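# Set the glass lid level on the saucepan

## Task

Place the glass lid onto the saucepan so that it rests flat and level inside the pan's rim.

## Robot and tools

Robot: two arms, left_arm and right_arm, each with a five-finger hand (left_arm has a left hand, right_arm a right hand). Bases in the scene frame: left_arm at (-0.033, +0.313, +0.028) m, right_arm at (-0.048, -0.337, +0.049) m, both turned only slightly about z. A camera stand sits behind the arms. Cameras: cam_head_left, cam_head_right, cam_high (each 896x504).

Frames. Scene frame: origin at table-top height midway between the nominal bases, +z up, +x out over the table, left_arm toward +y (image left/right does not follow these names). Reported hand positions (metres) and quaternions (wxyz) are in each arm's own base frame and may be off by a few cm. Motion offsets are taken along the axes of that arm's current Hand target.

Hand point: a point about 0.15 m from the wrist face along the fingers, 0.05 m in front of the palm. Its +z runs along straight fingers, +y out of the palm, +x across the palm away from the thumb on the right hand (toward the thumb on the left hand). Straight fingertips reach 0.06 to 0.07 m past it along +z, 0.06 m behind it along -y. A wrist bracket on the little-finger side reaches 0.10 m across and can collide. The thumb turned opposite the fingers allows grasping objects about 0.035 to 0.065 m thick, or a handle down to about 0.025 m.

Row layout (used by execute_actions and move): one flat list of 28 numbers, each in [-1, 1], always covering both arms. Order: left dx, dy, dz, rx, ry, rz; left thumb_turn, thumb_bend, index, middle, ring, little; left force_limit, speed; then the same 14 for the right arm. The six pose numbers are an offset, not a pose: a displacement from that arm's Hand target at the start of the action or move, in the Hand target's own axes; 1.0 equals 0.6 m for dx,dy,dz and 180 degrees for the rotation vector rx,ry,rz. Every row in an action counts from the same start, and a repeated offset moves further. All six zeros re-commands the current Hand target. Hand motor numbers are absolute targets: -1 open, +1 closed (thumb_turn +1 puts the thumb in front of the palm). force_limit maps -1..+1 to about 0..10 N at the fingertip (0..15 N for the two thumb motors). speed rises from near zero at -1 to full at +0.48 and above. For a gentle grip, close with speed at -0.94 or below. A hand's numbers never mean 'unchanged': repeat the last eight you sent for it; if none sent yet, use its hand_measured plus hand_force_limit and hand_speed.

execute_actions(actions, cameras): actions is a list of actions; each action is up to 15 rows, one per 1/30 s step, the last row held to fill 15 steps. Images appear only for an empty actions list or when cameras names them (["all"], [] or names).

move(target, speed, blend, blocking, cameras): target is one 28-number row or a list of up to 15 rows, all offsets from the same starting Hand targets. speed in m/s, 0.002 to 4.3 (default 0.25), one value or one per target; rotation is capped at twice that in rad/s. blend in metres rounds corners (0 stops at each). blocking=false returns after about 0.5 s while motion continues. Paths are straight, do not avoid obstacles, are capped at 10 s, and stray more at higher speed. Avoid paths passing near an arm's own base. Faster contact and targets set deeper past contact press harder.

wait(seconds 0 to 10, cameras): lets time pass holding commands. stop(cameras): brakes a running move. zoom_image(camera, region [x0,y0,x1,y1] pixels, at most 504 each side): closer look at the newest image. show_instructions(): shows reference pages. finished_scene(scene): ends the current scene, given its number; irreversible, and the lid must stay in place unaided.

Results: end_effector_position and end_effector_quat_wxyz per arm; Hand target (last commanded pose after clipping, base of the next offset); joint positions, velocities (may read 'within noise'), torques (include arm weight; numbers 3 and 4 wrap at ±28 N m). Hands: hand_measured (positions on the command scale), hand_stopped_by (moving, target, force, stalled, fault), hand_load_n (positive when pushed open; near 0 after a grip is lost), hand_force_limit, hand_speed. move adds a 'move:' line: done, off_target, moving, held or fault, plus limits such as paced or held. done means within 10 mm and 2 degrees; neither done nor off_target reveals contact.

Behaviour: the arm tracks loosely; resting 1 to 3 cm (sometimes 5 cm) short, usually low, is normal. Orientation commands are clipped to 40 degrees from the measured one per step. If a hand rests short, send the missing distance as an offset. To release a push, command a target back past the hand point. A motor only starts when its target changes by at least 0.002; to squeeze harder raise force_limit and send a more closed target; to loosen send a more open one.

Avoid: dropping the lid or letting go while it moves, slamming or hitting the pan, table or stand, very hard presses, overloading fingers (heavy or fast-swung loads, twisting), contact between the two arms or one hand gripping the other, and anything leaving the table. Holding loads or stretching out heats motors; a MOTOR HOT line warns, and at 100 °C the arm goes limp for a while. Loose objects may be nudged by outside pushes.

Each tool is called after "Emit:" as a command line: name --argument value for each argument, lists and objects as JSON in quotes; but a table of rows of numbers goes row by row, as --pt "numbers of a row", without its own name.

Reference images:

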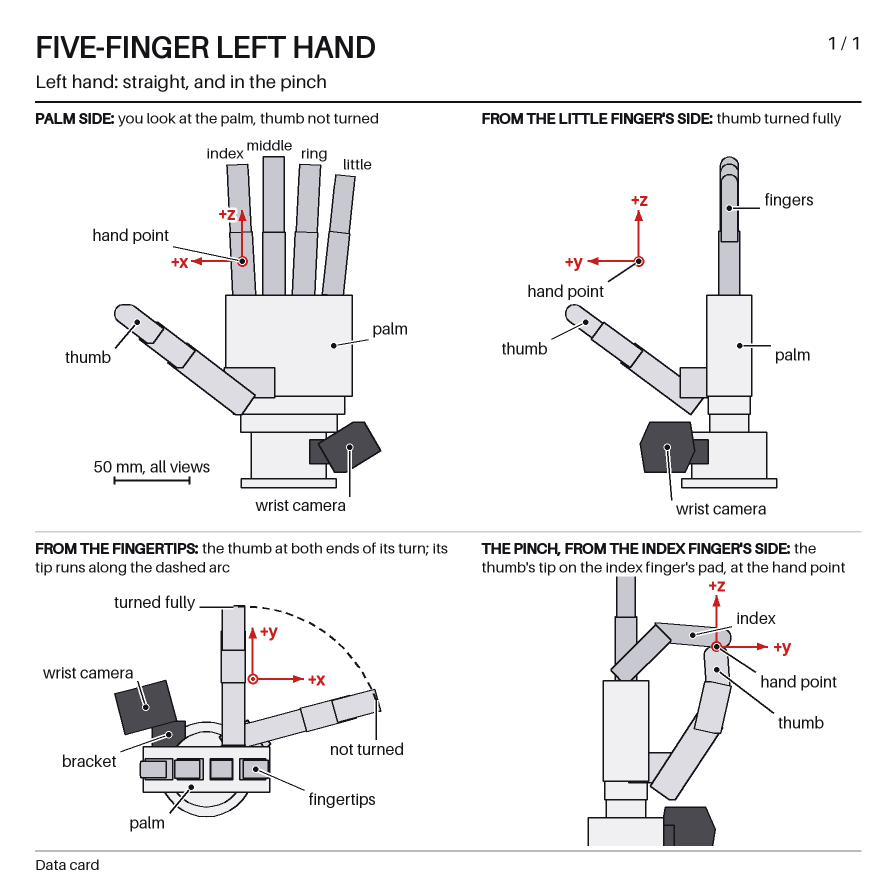

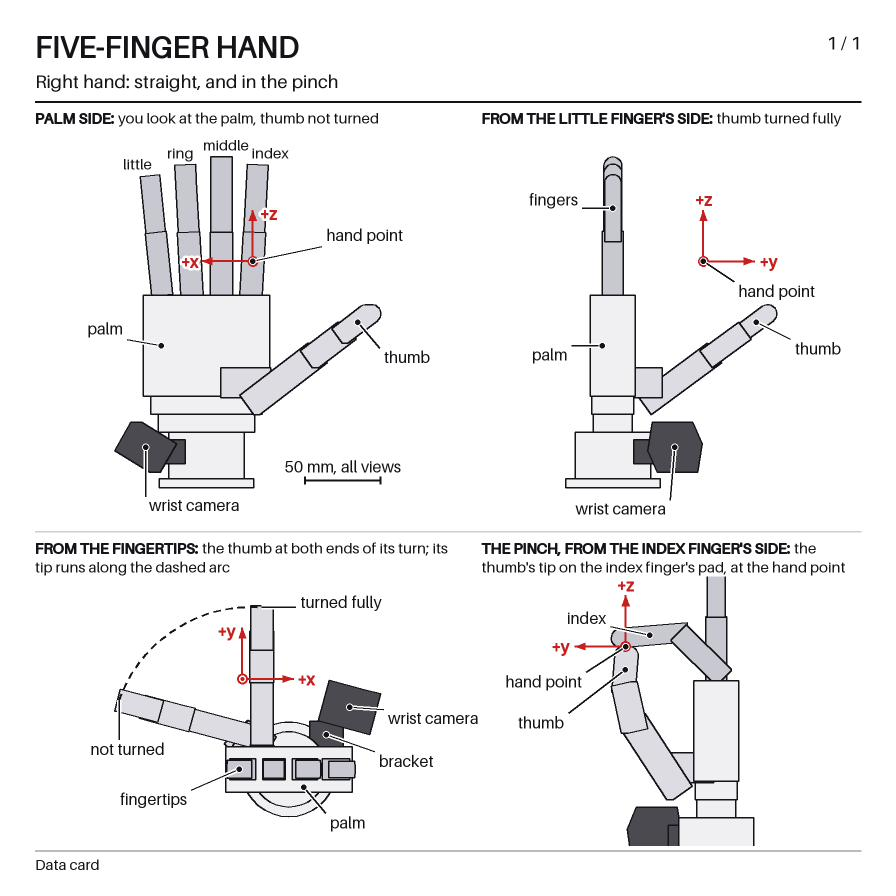

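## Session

Emit:
execute_actions --actions '[]' --cameras '["cam_head_left","cam_head_right","cam_high"]'

Scene clock: 0.00 s.
left_arm: end_effector_position=(+0.4442, +0.0092, +0.3527) hand_measured=(-1.000, -1.000, -1.000, -1.000, -1.000, -1.000) hand_load_n=(+0.0, +0.0, -0.5, +0.0, +0.0, +0.0) hand_stopped_by=(target, target, target, target, target, target) hand_force_limit=0.00 hand_speed=-0.80 end_effector_quat_wxyz=(+0.558, -0.137, +0.650, -0.498) | right_arm: end_effector_position=(+0.3435, +0.5563, +0.0860) hand_measured=(-1.000, -1.000, -1.000, -1.000, -1.000, -1.000) hand_load_n=(+0.0, +0.0, +0.0, +0.0, +0.0, +0.0) hand_stopped_by=(target, target, target, target, target, target) hand_force_limit=0.00 hand_speed=-0.80 end_effector_quat_wxyz=(-0.207, +0.782, -0.318, +0.495)
Joint positions: left_arm=[0.362 0.894 0.668 0.411 0.874 0.491] | right_arm=[1.245 1.945 1.482 -0.495 1.025 0.096]
Joint velocities: within noise
Joint torques (N m): no reading
Heat: left arm: hottest elbow 28 °C; right arm: hottest waist 25 °C.
Hand target: left_arm +0.4469, +0.0102, +0.3715; +0.569, -0.126, +0.643, -0.496 | right_arm +0.3469, +0.5661, +0.1034; -0.224, +0.774, -0.326, +0.494

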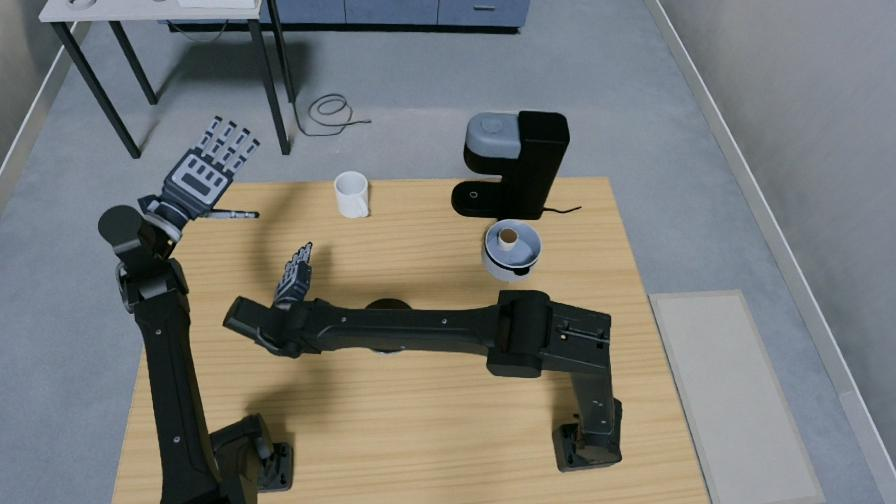

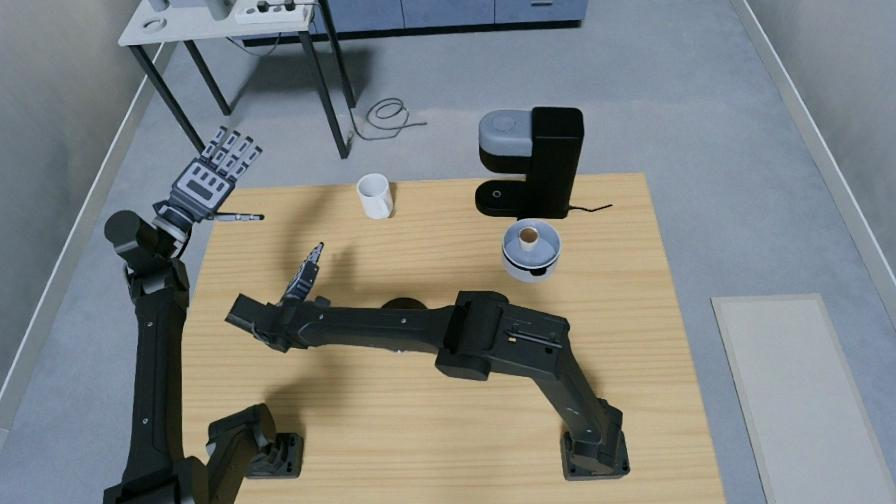

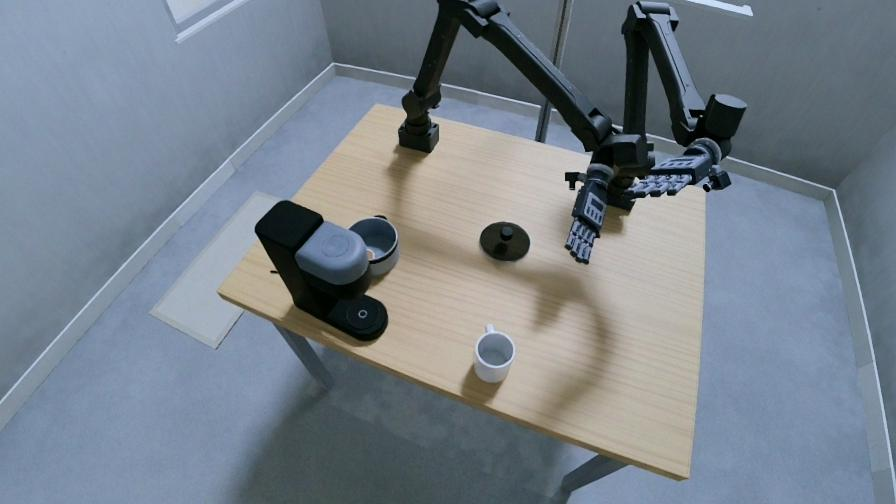

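Emit:
move --pt "0 0 0 0 0 0 -1 -1 -1 -1 -1 -1 0 -0.8 0.2269 -0.2453 -0.1506 0 0 0 -1 -1 -1 -1 -1 -1 0.1 -0.6" --pt "0 0 0 0 0 0 -1 -1 -1 -1 -1 -1 0 -0.8 0.4105 -0.0314 -0.1295 -0.112 -0.036 0.240 1 -1 -0.3 -0.3 -0.3 -0.3 0.1 -0.6" --blend '[0.04,0]' --cameras '["cam_head_left","cam_high"]'

Scene clock: 65.53 s.
left_arm: end_effector_position=(+0.4442, +0.0092, +0.3527) hand_measured=(-1.000, -1.000, -1.000, -1.000, -1.000, -1.000) hand_load_n=(+0.0, +0.0, +0.0, +0.0, +0.0, -0.5) hand_stopped_by=(target, target, target, target, target, target) hand_force_limit=0.00 hand_speed=-0.80 end_effector_quat_wxyz=(+0.558, -0.137, +0.650, -0.498) | right_arm: end_effector_position=(+0.3538, +0.4018, +0.2896) hand_measured=(+1.000, -1.000, -0.300, -0.300, -0.300, -0.300) hand_load_n=(+0.0, +0.0, +0.0, +0.0, +0.0, +0.0) hand_stopped_by=(target, target, target, target, target, target) hand_force_limit=0.10 hand_speed=-0.60 end_effector_quat_wxyz=(-0.258, +0.662, -0.648, +0.274)
Joint positions: left_arm=[0.362 0.894 0.668 0.411 0.874 0.491] | right_arm=[0.962 1.443 1.501 -1.133 0.617 0.779]
Joint torques (N m): left_arm=[0.56 -3.9 12.6 1.63 -0.2 0] | right_arm=[-1.32 -10.99 7.53 1.33 0.46 0.12]
Heat: left arm: hottest elbow 39 °C; right arm: hottest elbow 31 °C.
Hand target: left_arm +0.4469, +0.0102, +0.3715; +0.569, -0.126, +0.643, -0.496 | right_arm +0.3552, +0.3983, +0.3005; -0.271, +0.653, -0.653, +0.271
Off the commanded pose: left_arm 0.019 m, 2 deg | right_arm 0.011 m, 2 deg.
move: off_target (left_arm, right_arm); target 2's new numbers were sent with right_arm's hand 0.011 m and 2 deg from that target
Images, in order (width x height): cam_head_left 896x504, cam_high 896x504.

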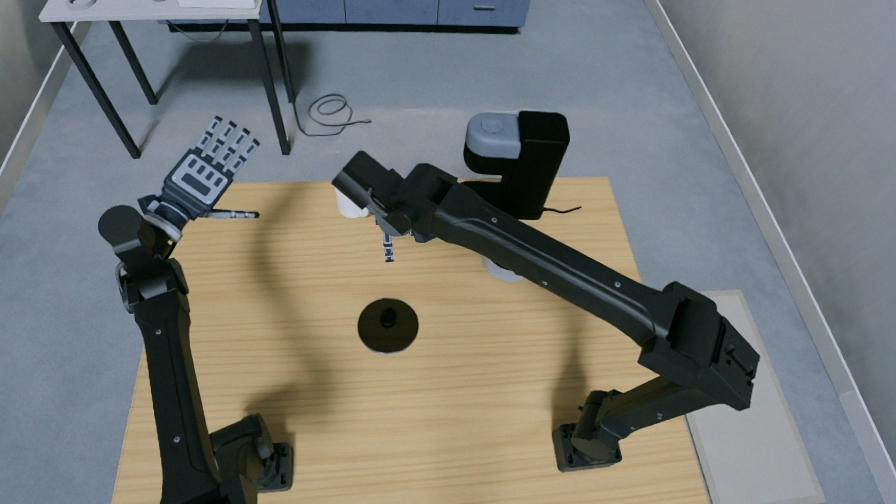

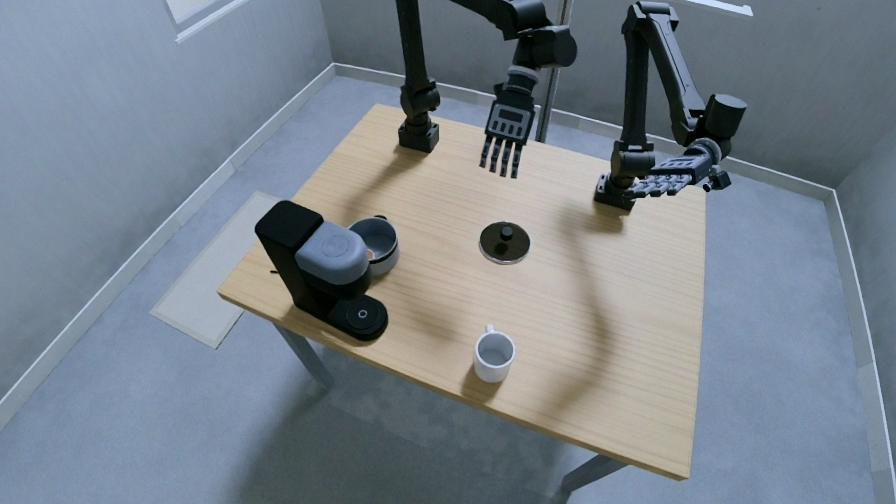

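Emit:
zoom_image --camera "cam_head_left" --region '[350, 285, 430, 365]'

Scaled by 6.300.

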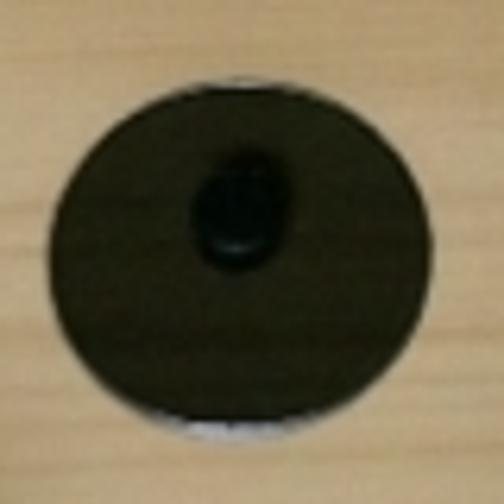

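Emit:
move --target '[0,0,0,0,0,0,-1,-1,-1,-1,-1,-1,0,-0.8,0.003,0.2961,0.3060,0,0,0,1,-1,-0.3,-0.3,-0.3,-0.3,0.1,-0.6]' --cameras '["cam_head_left","cam_head_right","cam_high"]'

Emit:
zoom_image --camera "cam_head_left" --region '[330, 265, 450, 375]'

Emit:
zoom_image --camera "cam_head_right" --region '[340, 265, 460, 375]'

Emit:
zoom_image --camera "cam_high" --region '[450, 190, 550, 280]'

Scene clock: 83.20 s.
left_arm: end_effector_position=(+0.4442, +0.0092, +0.3527) hand_measured=(-1.000, -1.000, -1.000, -1.000, -1.000, -1.000) hand_load_n=(+0.0, +0.0, +0.0, +0.0, +0.0, +0.0) hand_stopped_by=(target, target, target, target, target, target) hand_force_limit=0.00 hand_speed=-0.80 end_effector_quat_wxyz=(+0.558, -0.137, +0.650, -0.498) | right_arm: end_effector_position=(+0.3527, +0.3972, +0.0449) hand_measured=(+1.000, -1.000, -0.300, -0.300, -0.300, -0.300) hand_load_n=(+0.0, +0.0, +0.0, +0.0, +0.0, +0.0) hand_stopped_by=(target, target, target, target, target, target) hand_force_limit=0.10 hand_speed=-0.60 end_effector_quat_wxyz=(-0.267, +0.657, -0.651, +0.270)
Joint positions: left_arm=[0.362 0.894 0.668 0.411 0.874 0.491] | right_arm=[0.957 1.595 0.99 -0.449 0.612 0.781]
Joint torques (N m): left_arm=[0.79 -3.6 12.51 1.81 -0.22 0.01] | right_arm=[-1.96 -9.35 6.68 1.68 0.43 -0.02]
Heat: left arm: hottest elbow 40 °C; right arm: hottest elbow 31 °C.
Hand target: left_arm +0.4469, +0.0102, +0.3715; +0.569, -0.126, +0.643, -0.496 | right_arm +0.3596, +0.3967, +0.0451; -0.271, +0.653, -0.653, +0.271
Off the commanded pose: left_arm 0.019 m, 2 deg | right_arm 0.007 m, 1 deg.
move: off_target (left_arm)

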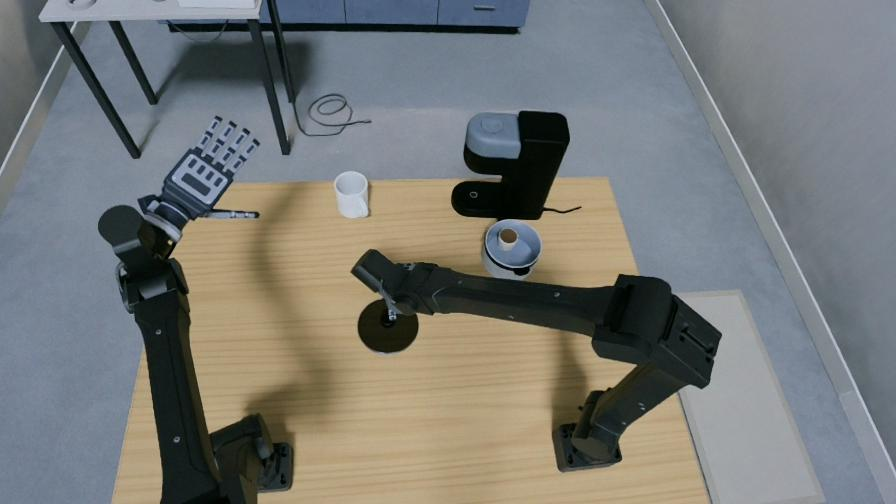

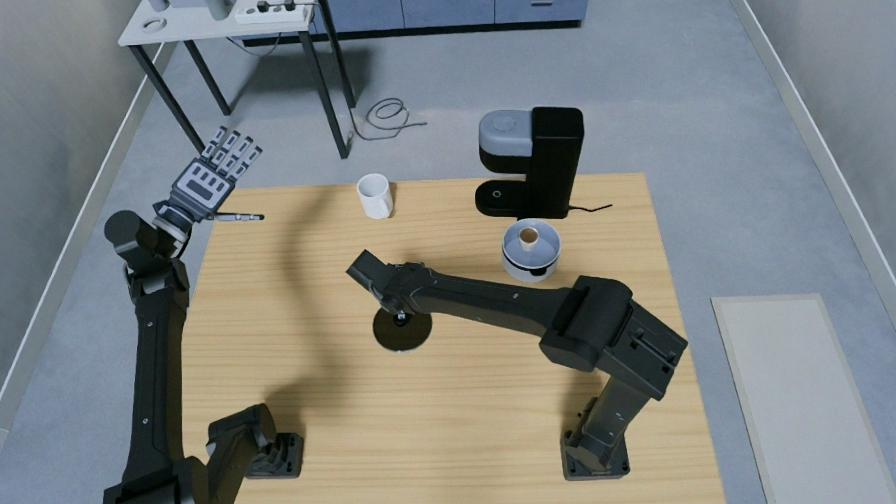

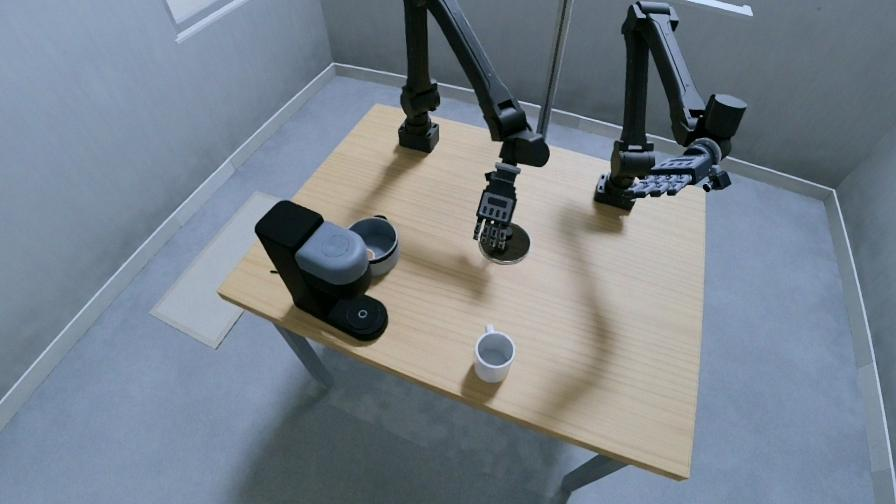

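Scaled by 4.200.

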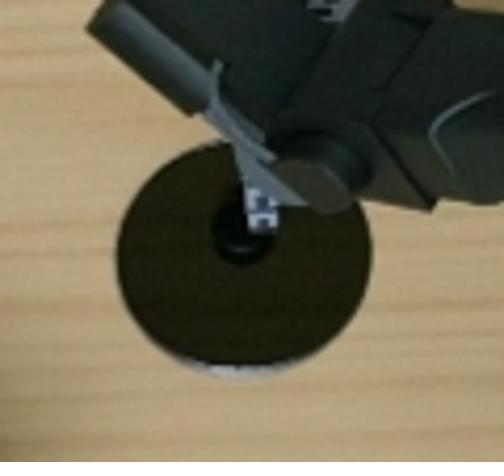

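Scaled by 4.200.

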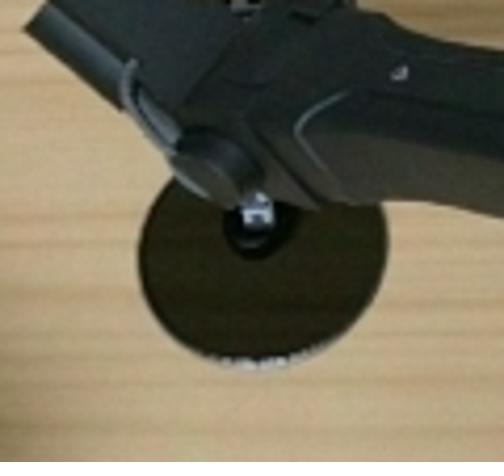

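Scaled by 5.040.

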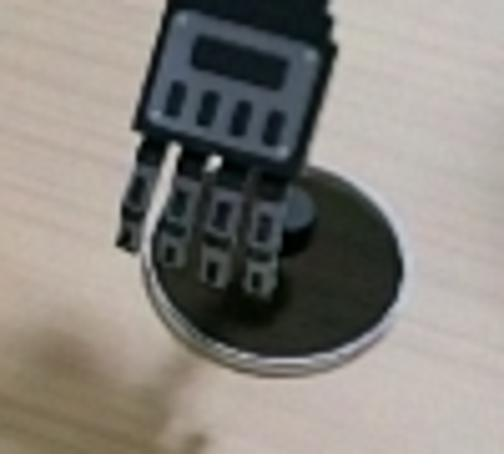

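Emit:
move --target '[0,0,0,0,0,0,-1,-1,-1,-1,-1,-1,0,-0.8,-0.0233,0.0094,-0.0094,0,0,0,1,-1,-0.3,-0.3,-0.3,-0.3,0.1,-0.6]' --cameras '["cam_head_left","cam_head_right","cam_high"]'

Emit:
zoom_image --camera "cam_head_left" --region '[330, 265, 450, 375]'

Emit:
zoom_image --camera "cam_head_right" --region '[340, 265, 460, 375]'

Emit:
zoom_image --camera "cam_high" --region '[450, 190, 550, 280]'

Scene clock: 106.97 s.
left_arm: end_effector_position=(+0.4442, +0.0092, +0.3527) hand_measured=(-1.000, -1.000, -1.000, -1.000, -1.000, -1.000) hand_load_n=(+0.0, +0.0, +0.0, +0.0, +0.0, +0.0) hand_stopped_by=(target, target, target, target, target, target) hand_force_limit=0.00 hand_speed=-0.80 end_effector_quat_wxyz=(+0.558, -0.137, +0.650, -0.498) | right_arm: end_effector_position=(+0.3507, +0.3994, +0.0417) hand_measured=(+1.000, -1.000, -0.300, -0.300, -0.300, -0.300) hand_load_n=(+0.0, +0.0, +0.0, +0.0, +0.0, +0.0) hand_stopped_by=(target, target, target, target, target, target) hand_force_limit=0.10 hand_speed=-0.60 end_effector_quat_wxyz=(-0.267, +0.653, -0.654, +0.272)
Joint positions: left_arm=[0.362 0.894 0.668 0.411 0.874 0.491] | right_arm=[0.966 1.603 0.99 -0.449 0.624 0.8]
Joint torques (N m): left_arm=[-0.21 -4.07 12.63 1.62 -0.19 -0.04] | right_arm=[-0.21 -8.35 8.57 0.7 0.62 0.12]
Heat: left arm: hottest elbow 41 °C; right arm: hottest elbow 30 °C.
Hand target: left_arm +0.4469, +0.0102, +0.3715; +0.569, -0.126, +0.643, -0.496 | right_arm +0.3516, +0.4107, +0.0450; -0.271, +0.653, -0.653, +0.271
Off the commanded pose: left_arm 0.019 m, 2 deg | right_arm 0.012 m, 1 deg.
move: off_target (left_arm, right_arm)

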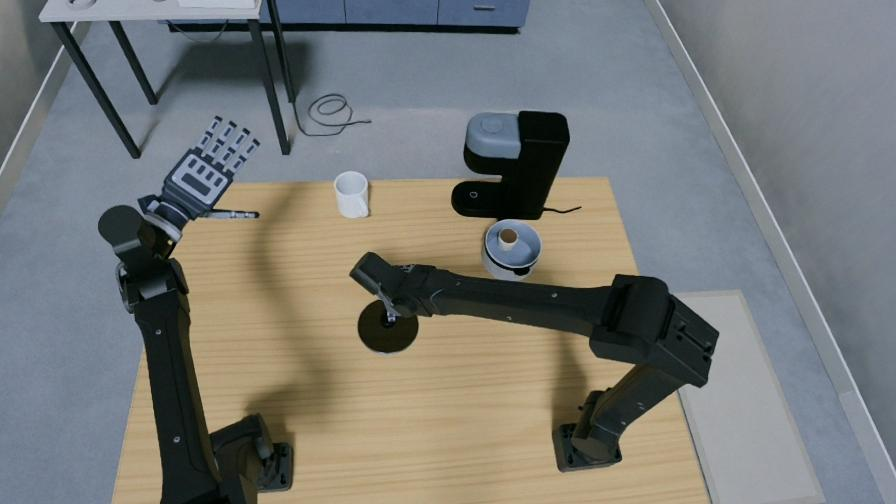

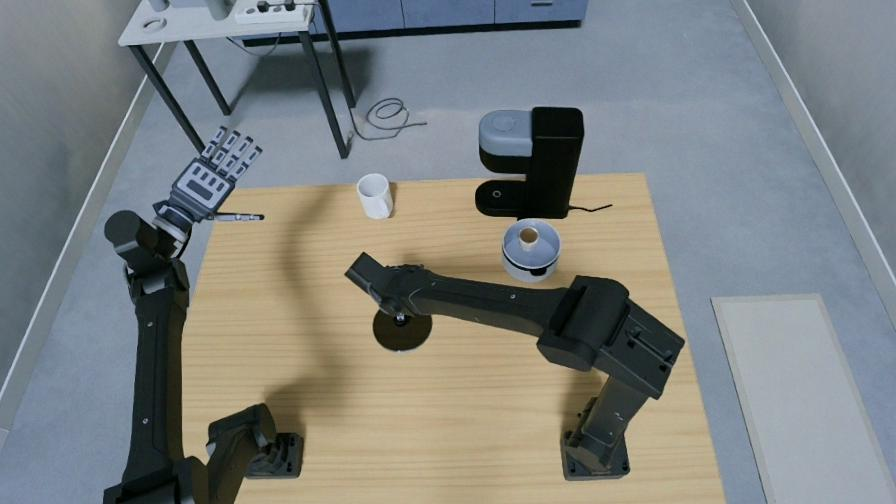

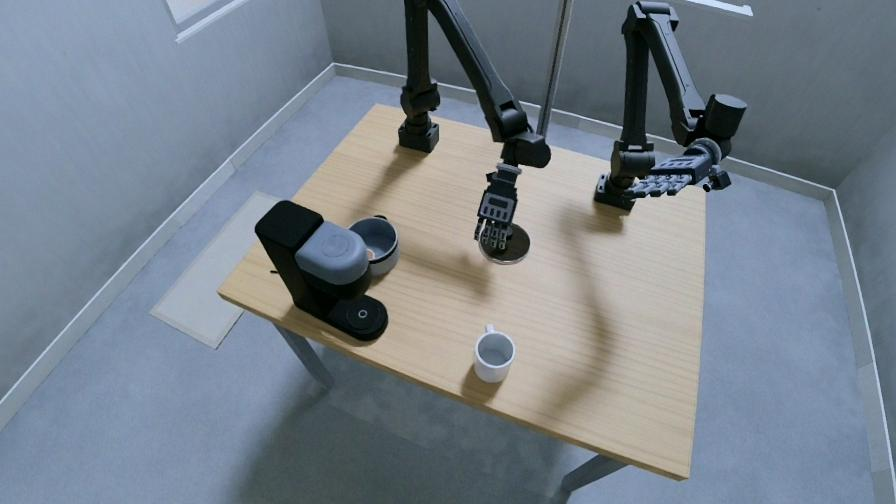

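Scaled by 4.200.

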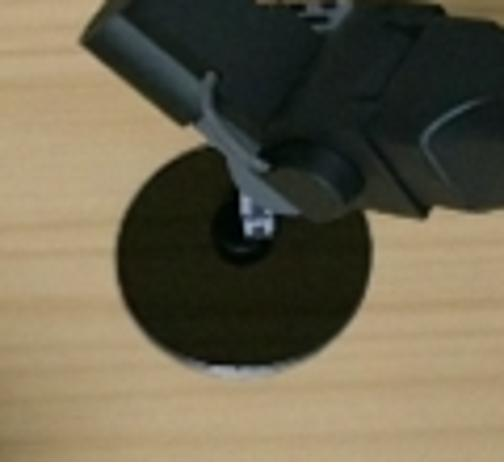

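Scaled by 4.200.

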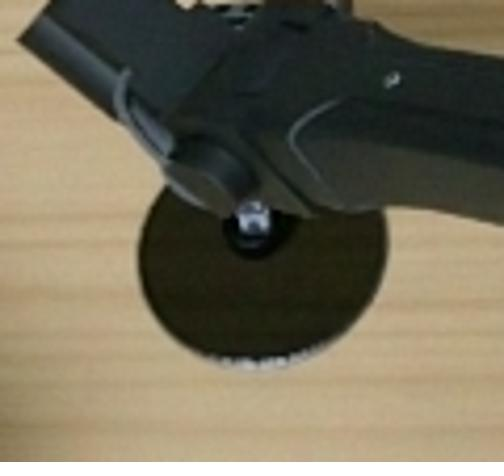

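Scaled by 5.040.

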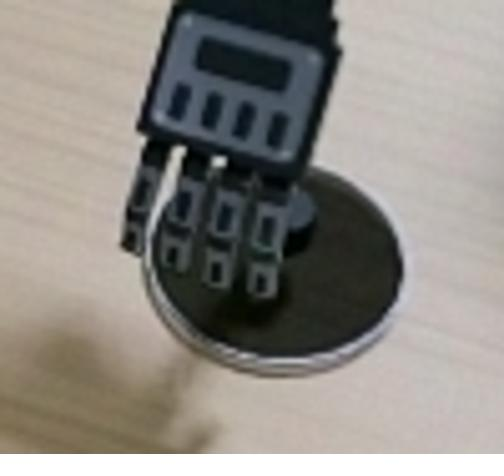

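Emit:
move --pt "0 0 0 0 0 0 -1 -1 -1 -1 -1 -1 0 -0.8 -0.0233 -0.0825 -0.0825 0 0 0 1 -1 -0.3 -0.3 -0.3 -0.3 0.1 -0.6" --pt "0 0 0 0 0 0 -1 -1 -1 -1 -1 -1 0 -0.8 -0.0033 0.0035 0.0035 0 0 0 1 -1 -0.3 -0.3 -0.3 -0.3 0.1 -0.6" --cameras '["cam_head_left","cam_head_right","cam_high"]'

Emit:
zoom_image --camera "cam_head_left" --region '[330, 265, 450, 375]'

Emit:
zoom_image --camera "cam_head_right" --region '[340, 265, 460, 375]'

Emit:
zoom_image --camera "cam_high" --region '[450, 190, 550, 280]'

Scene clock: 118.87 s.
left_arm: end_effector_position=(+0.4442, +0.0092, +0.3527) hand_measured=(-1.000, -1.000, -1.000, -1.000, -1.000, -1.000) hand_load_n=(+0.0, +0.0, +0.0, +0.0, +0.0, +0.0) hand_stopped_by=(target, target, target, target, target, target) hand_force_limit=0.00 hand_speed=-0.80 end_effector_quat_wxyz=(+0.558, -0.137, +0.650, -0.498) | right_arm: end_effector_position=(+0.3476, +0.4100, +0.0409) hand_measured=(+1.000, -1.000, -0.300, -0.300, -0.300, -0.300) hand_load_n=(+0.0, +0.0, +0.0, -0.5, +0.0, +0.0) hand_stopped_by=(target, target, target, target, target, target) hand_force_limit=0.10 hand_speed=-0.60 end_effector_quat_wxyz=(-0.265, +0.655, -0.654, +0.271)
Joint positions: left_arm=[0.362 0.894 0.668 0.411 0.874 0.491] | right_arm=[0.984 1.623 1.016 -0.471 0.629 0.819]
Joint torques (N m): left_arm=[0.32 -4.01 12.6 1.89 -0.21 0.02] | right_arm=[-1.79 -9.7 6.65 1.62 0.47 -0.07]
Heat: left arm: hottest elbow 42 °C; right arm: hottest elbow 30 °C.
Hand target: left_arm +0.4469, +0.0102, +0.3715; +0.569, -0.126, +0.643, -0.496 | right_arm +0.3517, +0.4126, +0.0421; -0.271, +0.653, -0.653, +0.271
Off the commanded pose: left_arm 0.019 m, 2 deg | right_arm 0.005 m, 1 deg.
move: off_target (left_arm)

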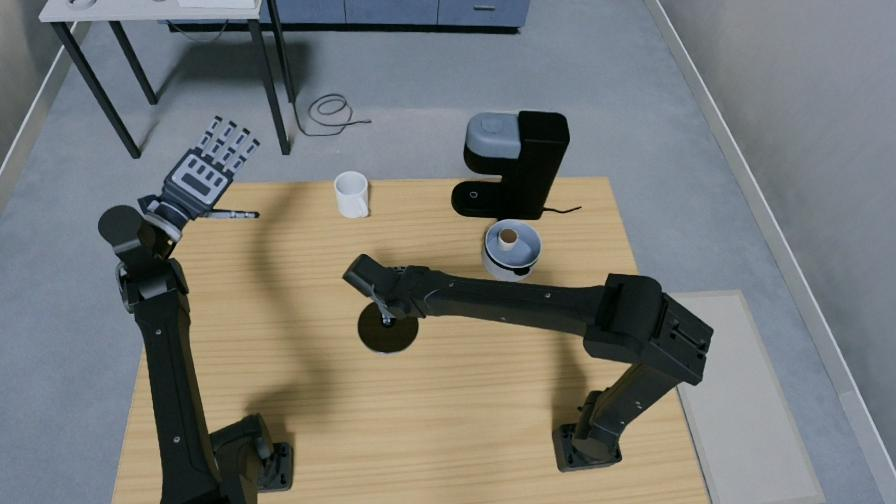

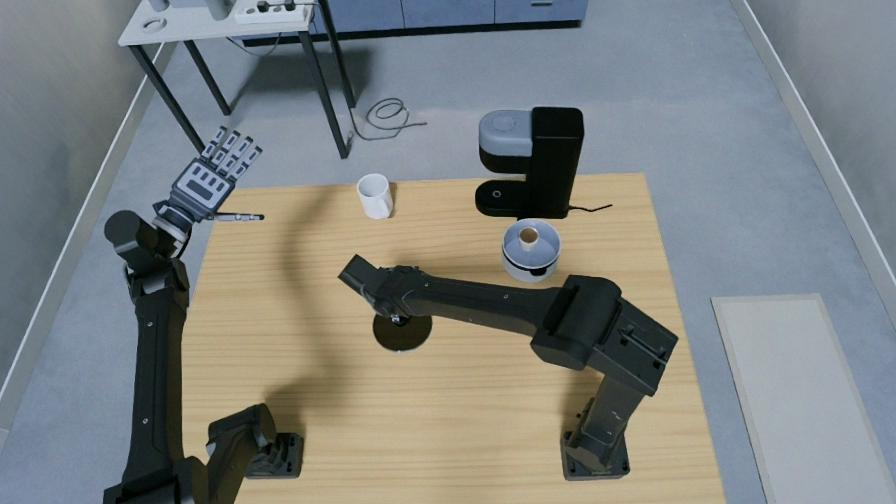

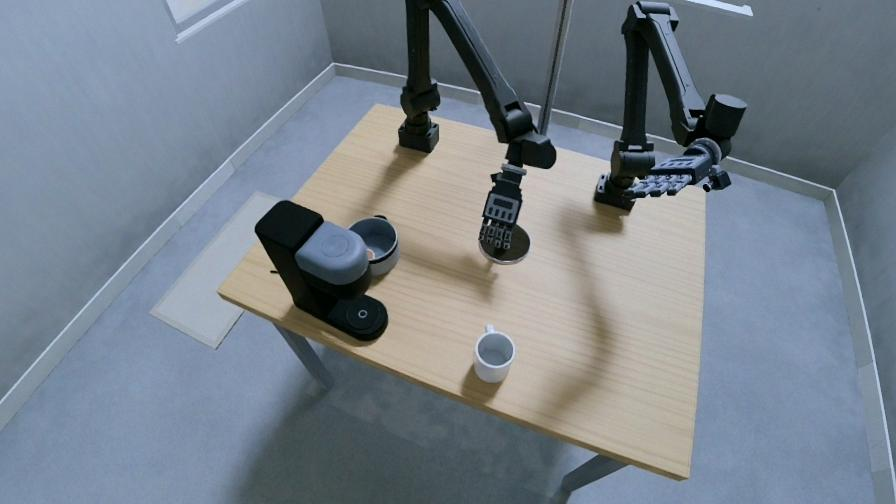

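Scaled by 4.200.

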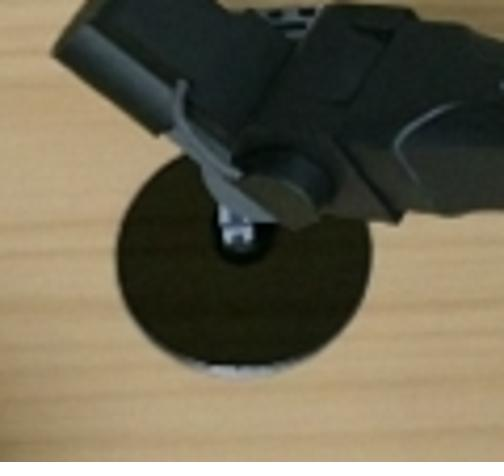

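Scaled by 4.200.

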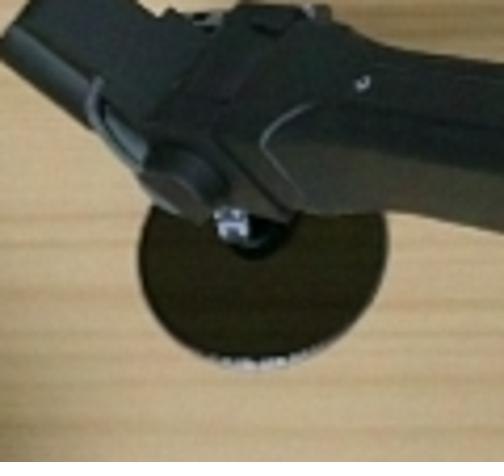

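Scaled by 5.040.

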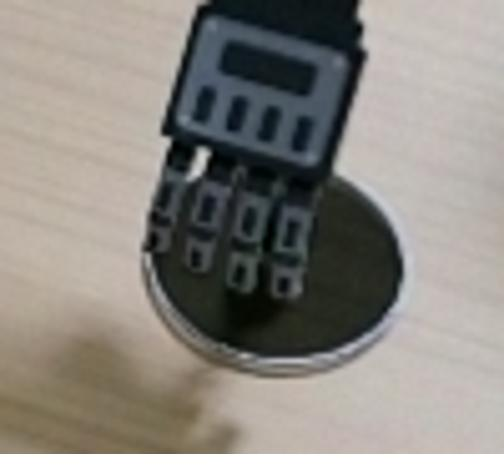

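Emit:
move --pt "0 0 0 0 0 0 -1 -1 -1 -1 -1 -1 0 -0.8 -0.0067 -0.0507 -0.0624 0 0 0 1 -1 -0.3 -0.3 -0.3 -0.3 0.1 -0.6" --pt "0 0 0 0 0 0 -1 -1 -1 -1 -1 -1 0 -0.8 -0.005 0.0412 0.0295 0 0 0 1 -1 -0.3 -0.3 -0.3 -0.3 0.1 -0.6" --cameras '["cam_head_left","cam_head_right","cam_high"]'

Emit:
zoom_image --camera "cam_head_left" --region '[330, 265, 450, 375]'

Emit:
zoom_image --camera "cam_head_right" --region '[340, 265, 460, 375]'

Emit:
zoom_image --camera "cam_high" --region '[450, 190, 550, 280]'

Scene clock: 142.43 s.
left_arm: end_effector_position=(+0.4442, +0.0092, +0.3527) hand_measured=(-1.000, -1.000, -1.000, -1.000, -1.000, -1.000) hand_load_n=(+0.0, +0.0, +0.0, +0.0, +0.0, +0.0) hand_stopped_by=(target, target, target, target, target, target) hand_force_limit=0.00 hand_speed=-0.80 end_effector_quat_wxyz=(+0.558, -0.137, +0.650, -0.498) | right_arm: end_effector_position=(+0.3466, +0.4074, +0.0093) hand_measured=(+1.000, -1.000, -0.300, -0.300, -0.300, -0.300) hand_load_n=(+0.0, +0.0, +0.0, +0.0, +0.0, +0.0) hand_stopped_by=(target, target, target, target, target, target) hand_force_limit=0.10 hand_speed=-0.60 end_effector_quat_wxyz=(-0.260, +0.656, -0.654, +0.274)
Joint positions: left_arm=[0.362 0.894 0.668 0.411 0.874 0.491] | right_arm=[0.984 1.675 0.984 -0.398 0.633 0.821]
Joint torques (N m): left_arm=[0.44 -4.13 12.64 1.77 -0.23 0] | right_arm=[-1.08 -9.88 6.46 1.65 0.54 0.08]
Heat: left arm: hottest elbow 42 °C; right arm: hottest elbow 31 °C.
Hand target: left_arm +0.4469, +0.0102, +0.3715; +0.569, -0.126, +0.643, -0.496 | right_arm +0.3466, +0.4155, +0.0119; -0.271, +0.653, -0.653, +0.271
Off the commanded pose: left_arm 0.019 m, 2 deg | right_arm 0.009 m, 1 deg.
move: off_target (left_arm)

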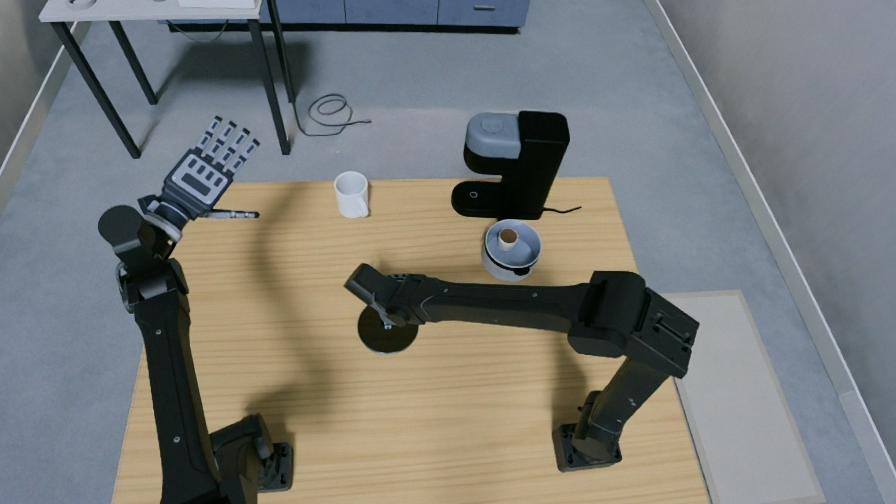

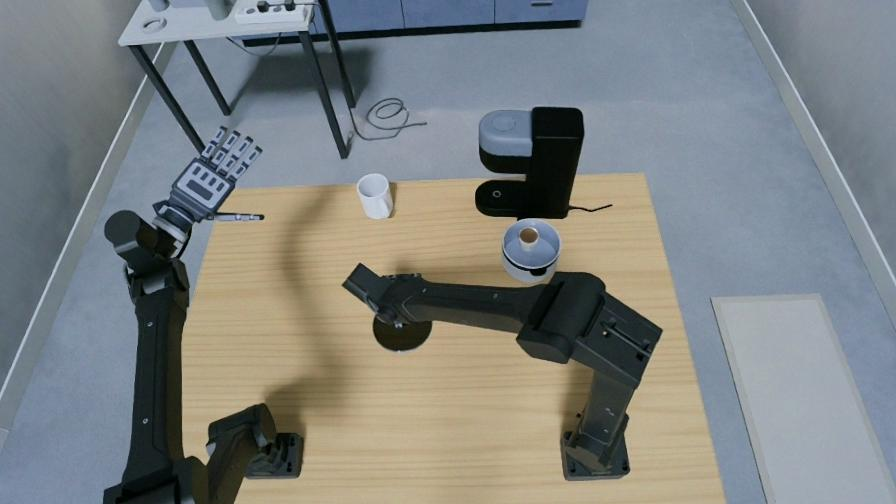

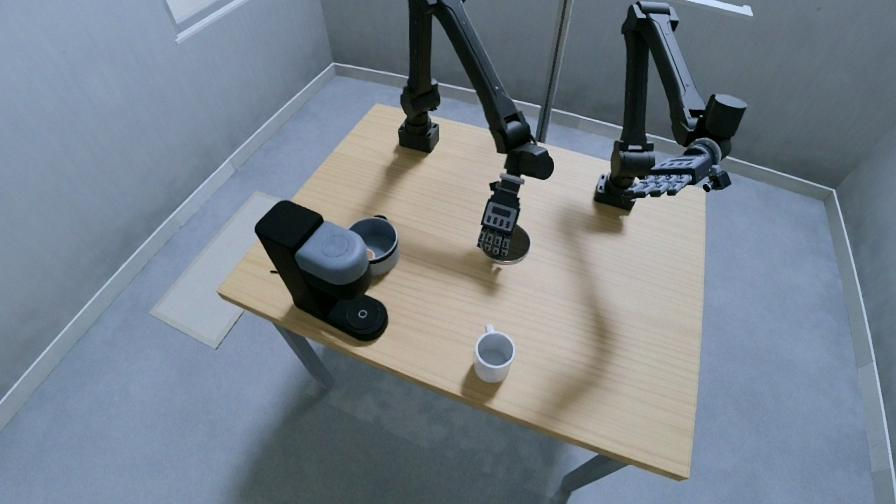

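Scaled by 4.200.

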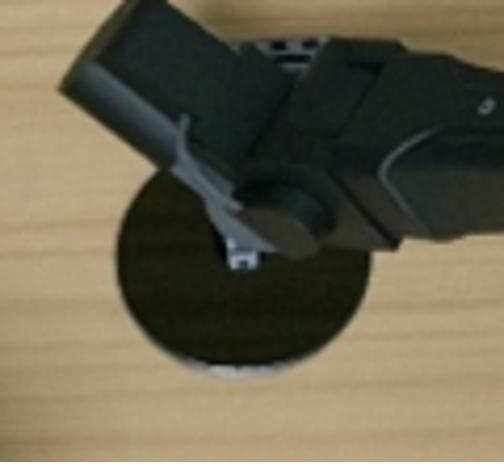

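Scaled by 4.200.

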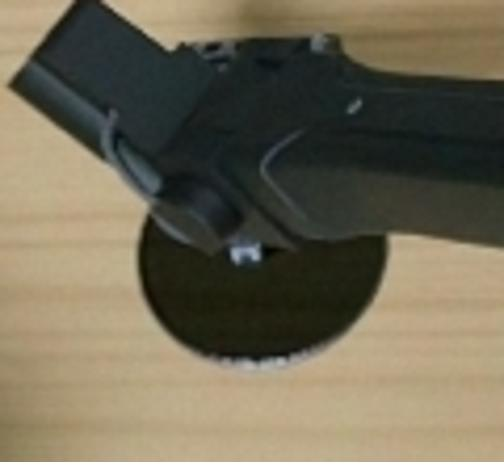

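Scaled by 5.040.

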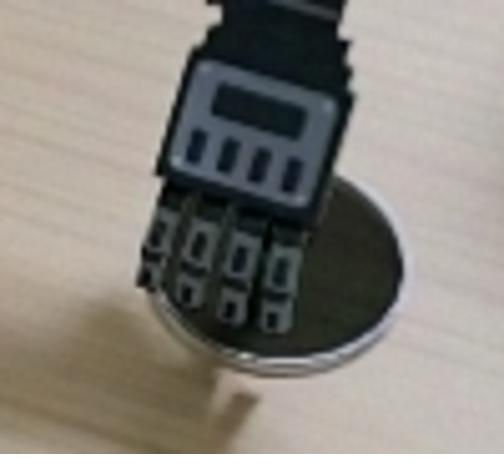

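Emit:
move --pt "0 0 0 0 0 0 -1 -1 -1 -1 -1 -1 0 -0.8 -0.01 -0.0389 -0.0554 0 0 0 1 -1 -0.3 -0.3 -0.3 -0.3 0.1 -0.6" --pt "0 0 0 0 0 0 -1 -1 -1 -1 -1 -1 0 -0.8 -0.0083 0.0118 -0.0047 0 0 0 1 -1 -0.3 -0.3 -0.3 -0.3 0.1 -0.6" --cameras '["cam_head_left","cam_head_right","cam_high"]'

Emit:
zoom_image --camera "cam_head_left" --region '[330, 265, 450, 375]'

Emit:
zoom_image --camera "cam_head_right" --region '[340, 265, 460, 375]'

Emit:
zoom_image --camera "cam_high" --region '[450, 190, 550, 280]'

Scene clock: 164.20 s.
left_arm: end_effector_position=(+0.4442, +0.0092, +0.3527) hand_measured=(-1.000, -1.000, -1.000, -1.000, -1.000, -1.000) hand_load_n=(+0.0, +0.0, -0.5, +0.0, -0.5, +0.0) hand_stopped_by=(target, target, target, target, target, target) hand_force_limit=0.00 hand_speed=-0.80 end_effector_quat_wxyz=(+0.558, -0.137, +0.650, -0.498) | right_arm: end_effector_position=(+0.3400, +0.4128, +0.0096) hand_measured=(+1.000, -1.000, -0.300, -0.300, -0.300, -0.300) hand_load_n=(+0.0, +0.0, +0.0, +0.0, +0.0, +0.0) hand_stopped_by=(target, target, target, target, target, target) hand_force_limit=0.10 hand_speed=-0.60 end_effector_quat_wxyz=(-0.263, +0.655, -0.654, +0.273)
Joint positions: left_arm=[0.362 0.894 0.668 0.411 0.874 0.491] | right_arm=[1.002 1.675 0.984 -0.403 0.64 0.84]
Joint torques (N m): left_arm=[0.85 -4.01 12.46 1.72 -0.19 -0.01] | right_arm=[-0.44 -9.23 6.6 1.65 0.62 0.09]
Heat: left arm: hottest elbow 43 °C; right arm: hottest elbow 30 °C.
Hand target: left_arm +0.4469, +0.0102, +0.3715; +0.569, -0.126, +0.643, -0.496 | right_arm +0.3396, +0.4205, +0.0088; -0.271, +0.653, -0.653, +0.271
Off the commanded pose: left_arm 0.019 m, 2 deg | right_arm 0.008 m, 1 deg.
move: off_target (left_arm)

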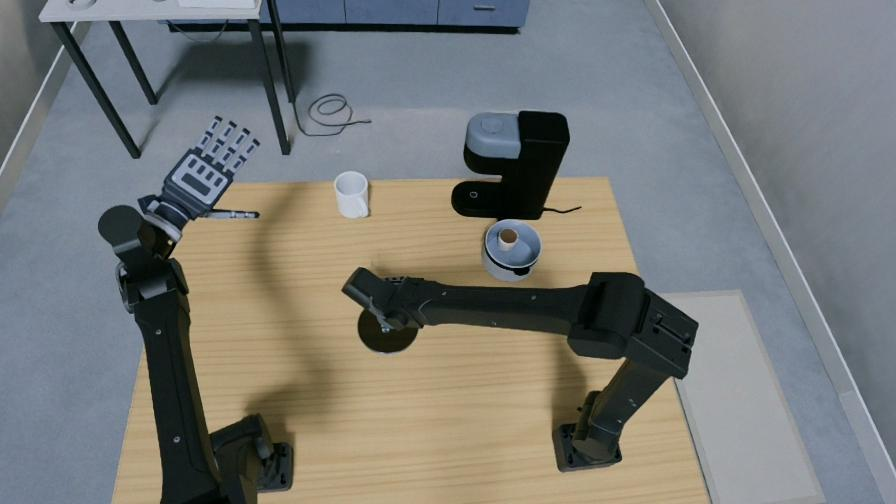

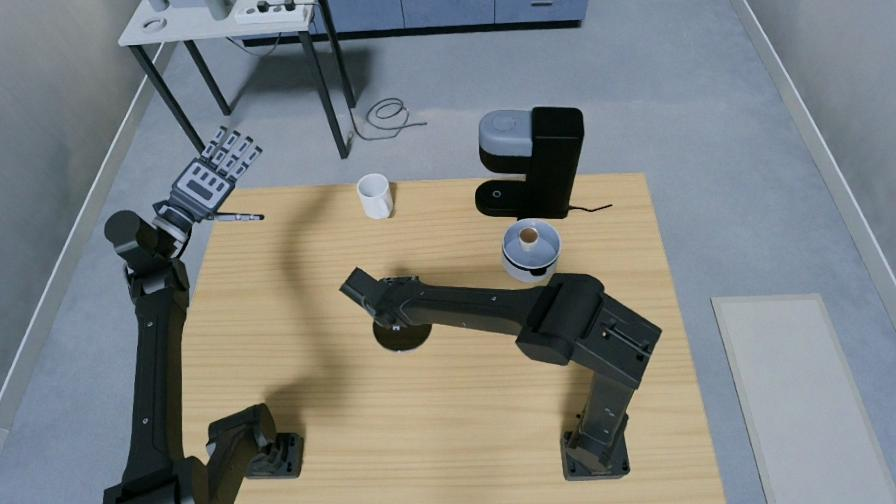

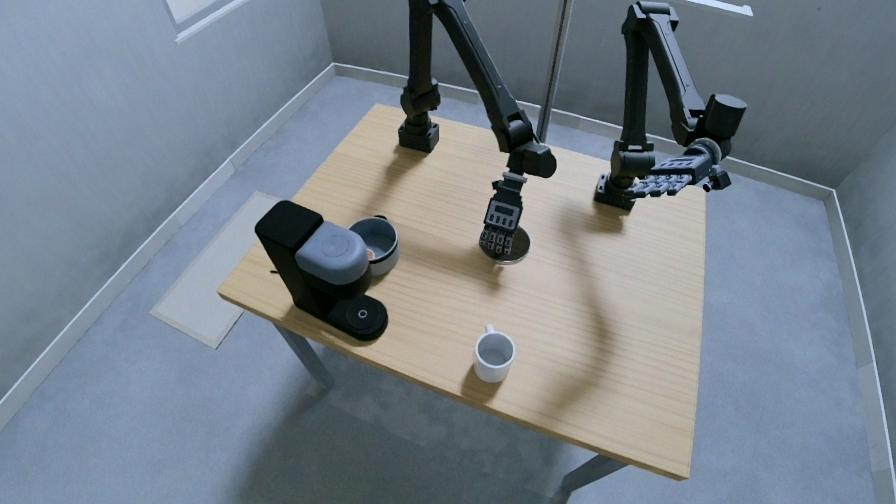

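Scaled by 4.200.

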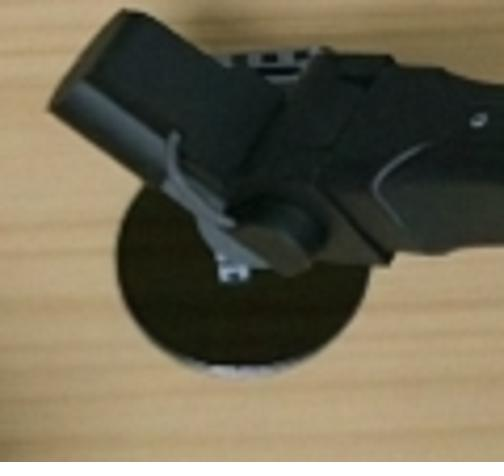

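Scaled by 4.200.

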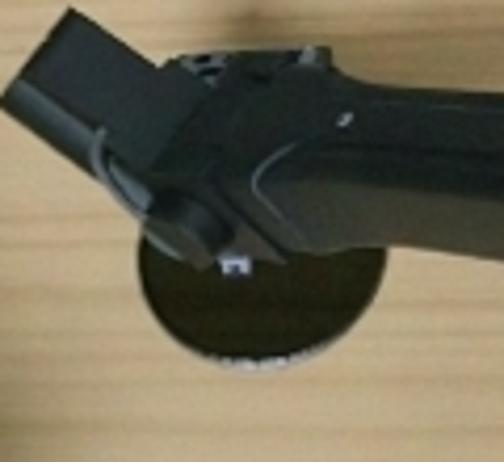

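Scaled by 5.040.

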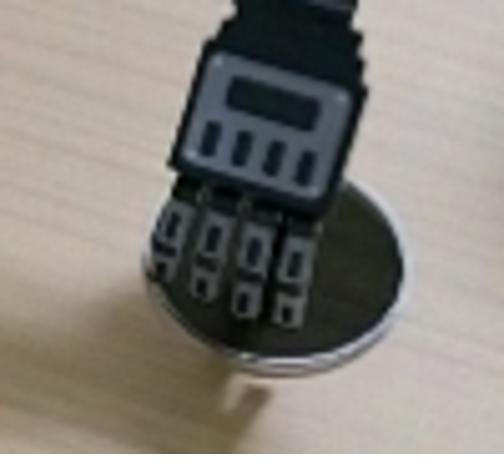

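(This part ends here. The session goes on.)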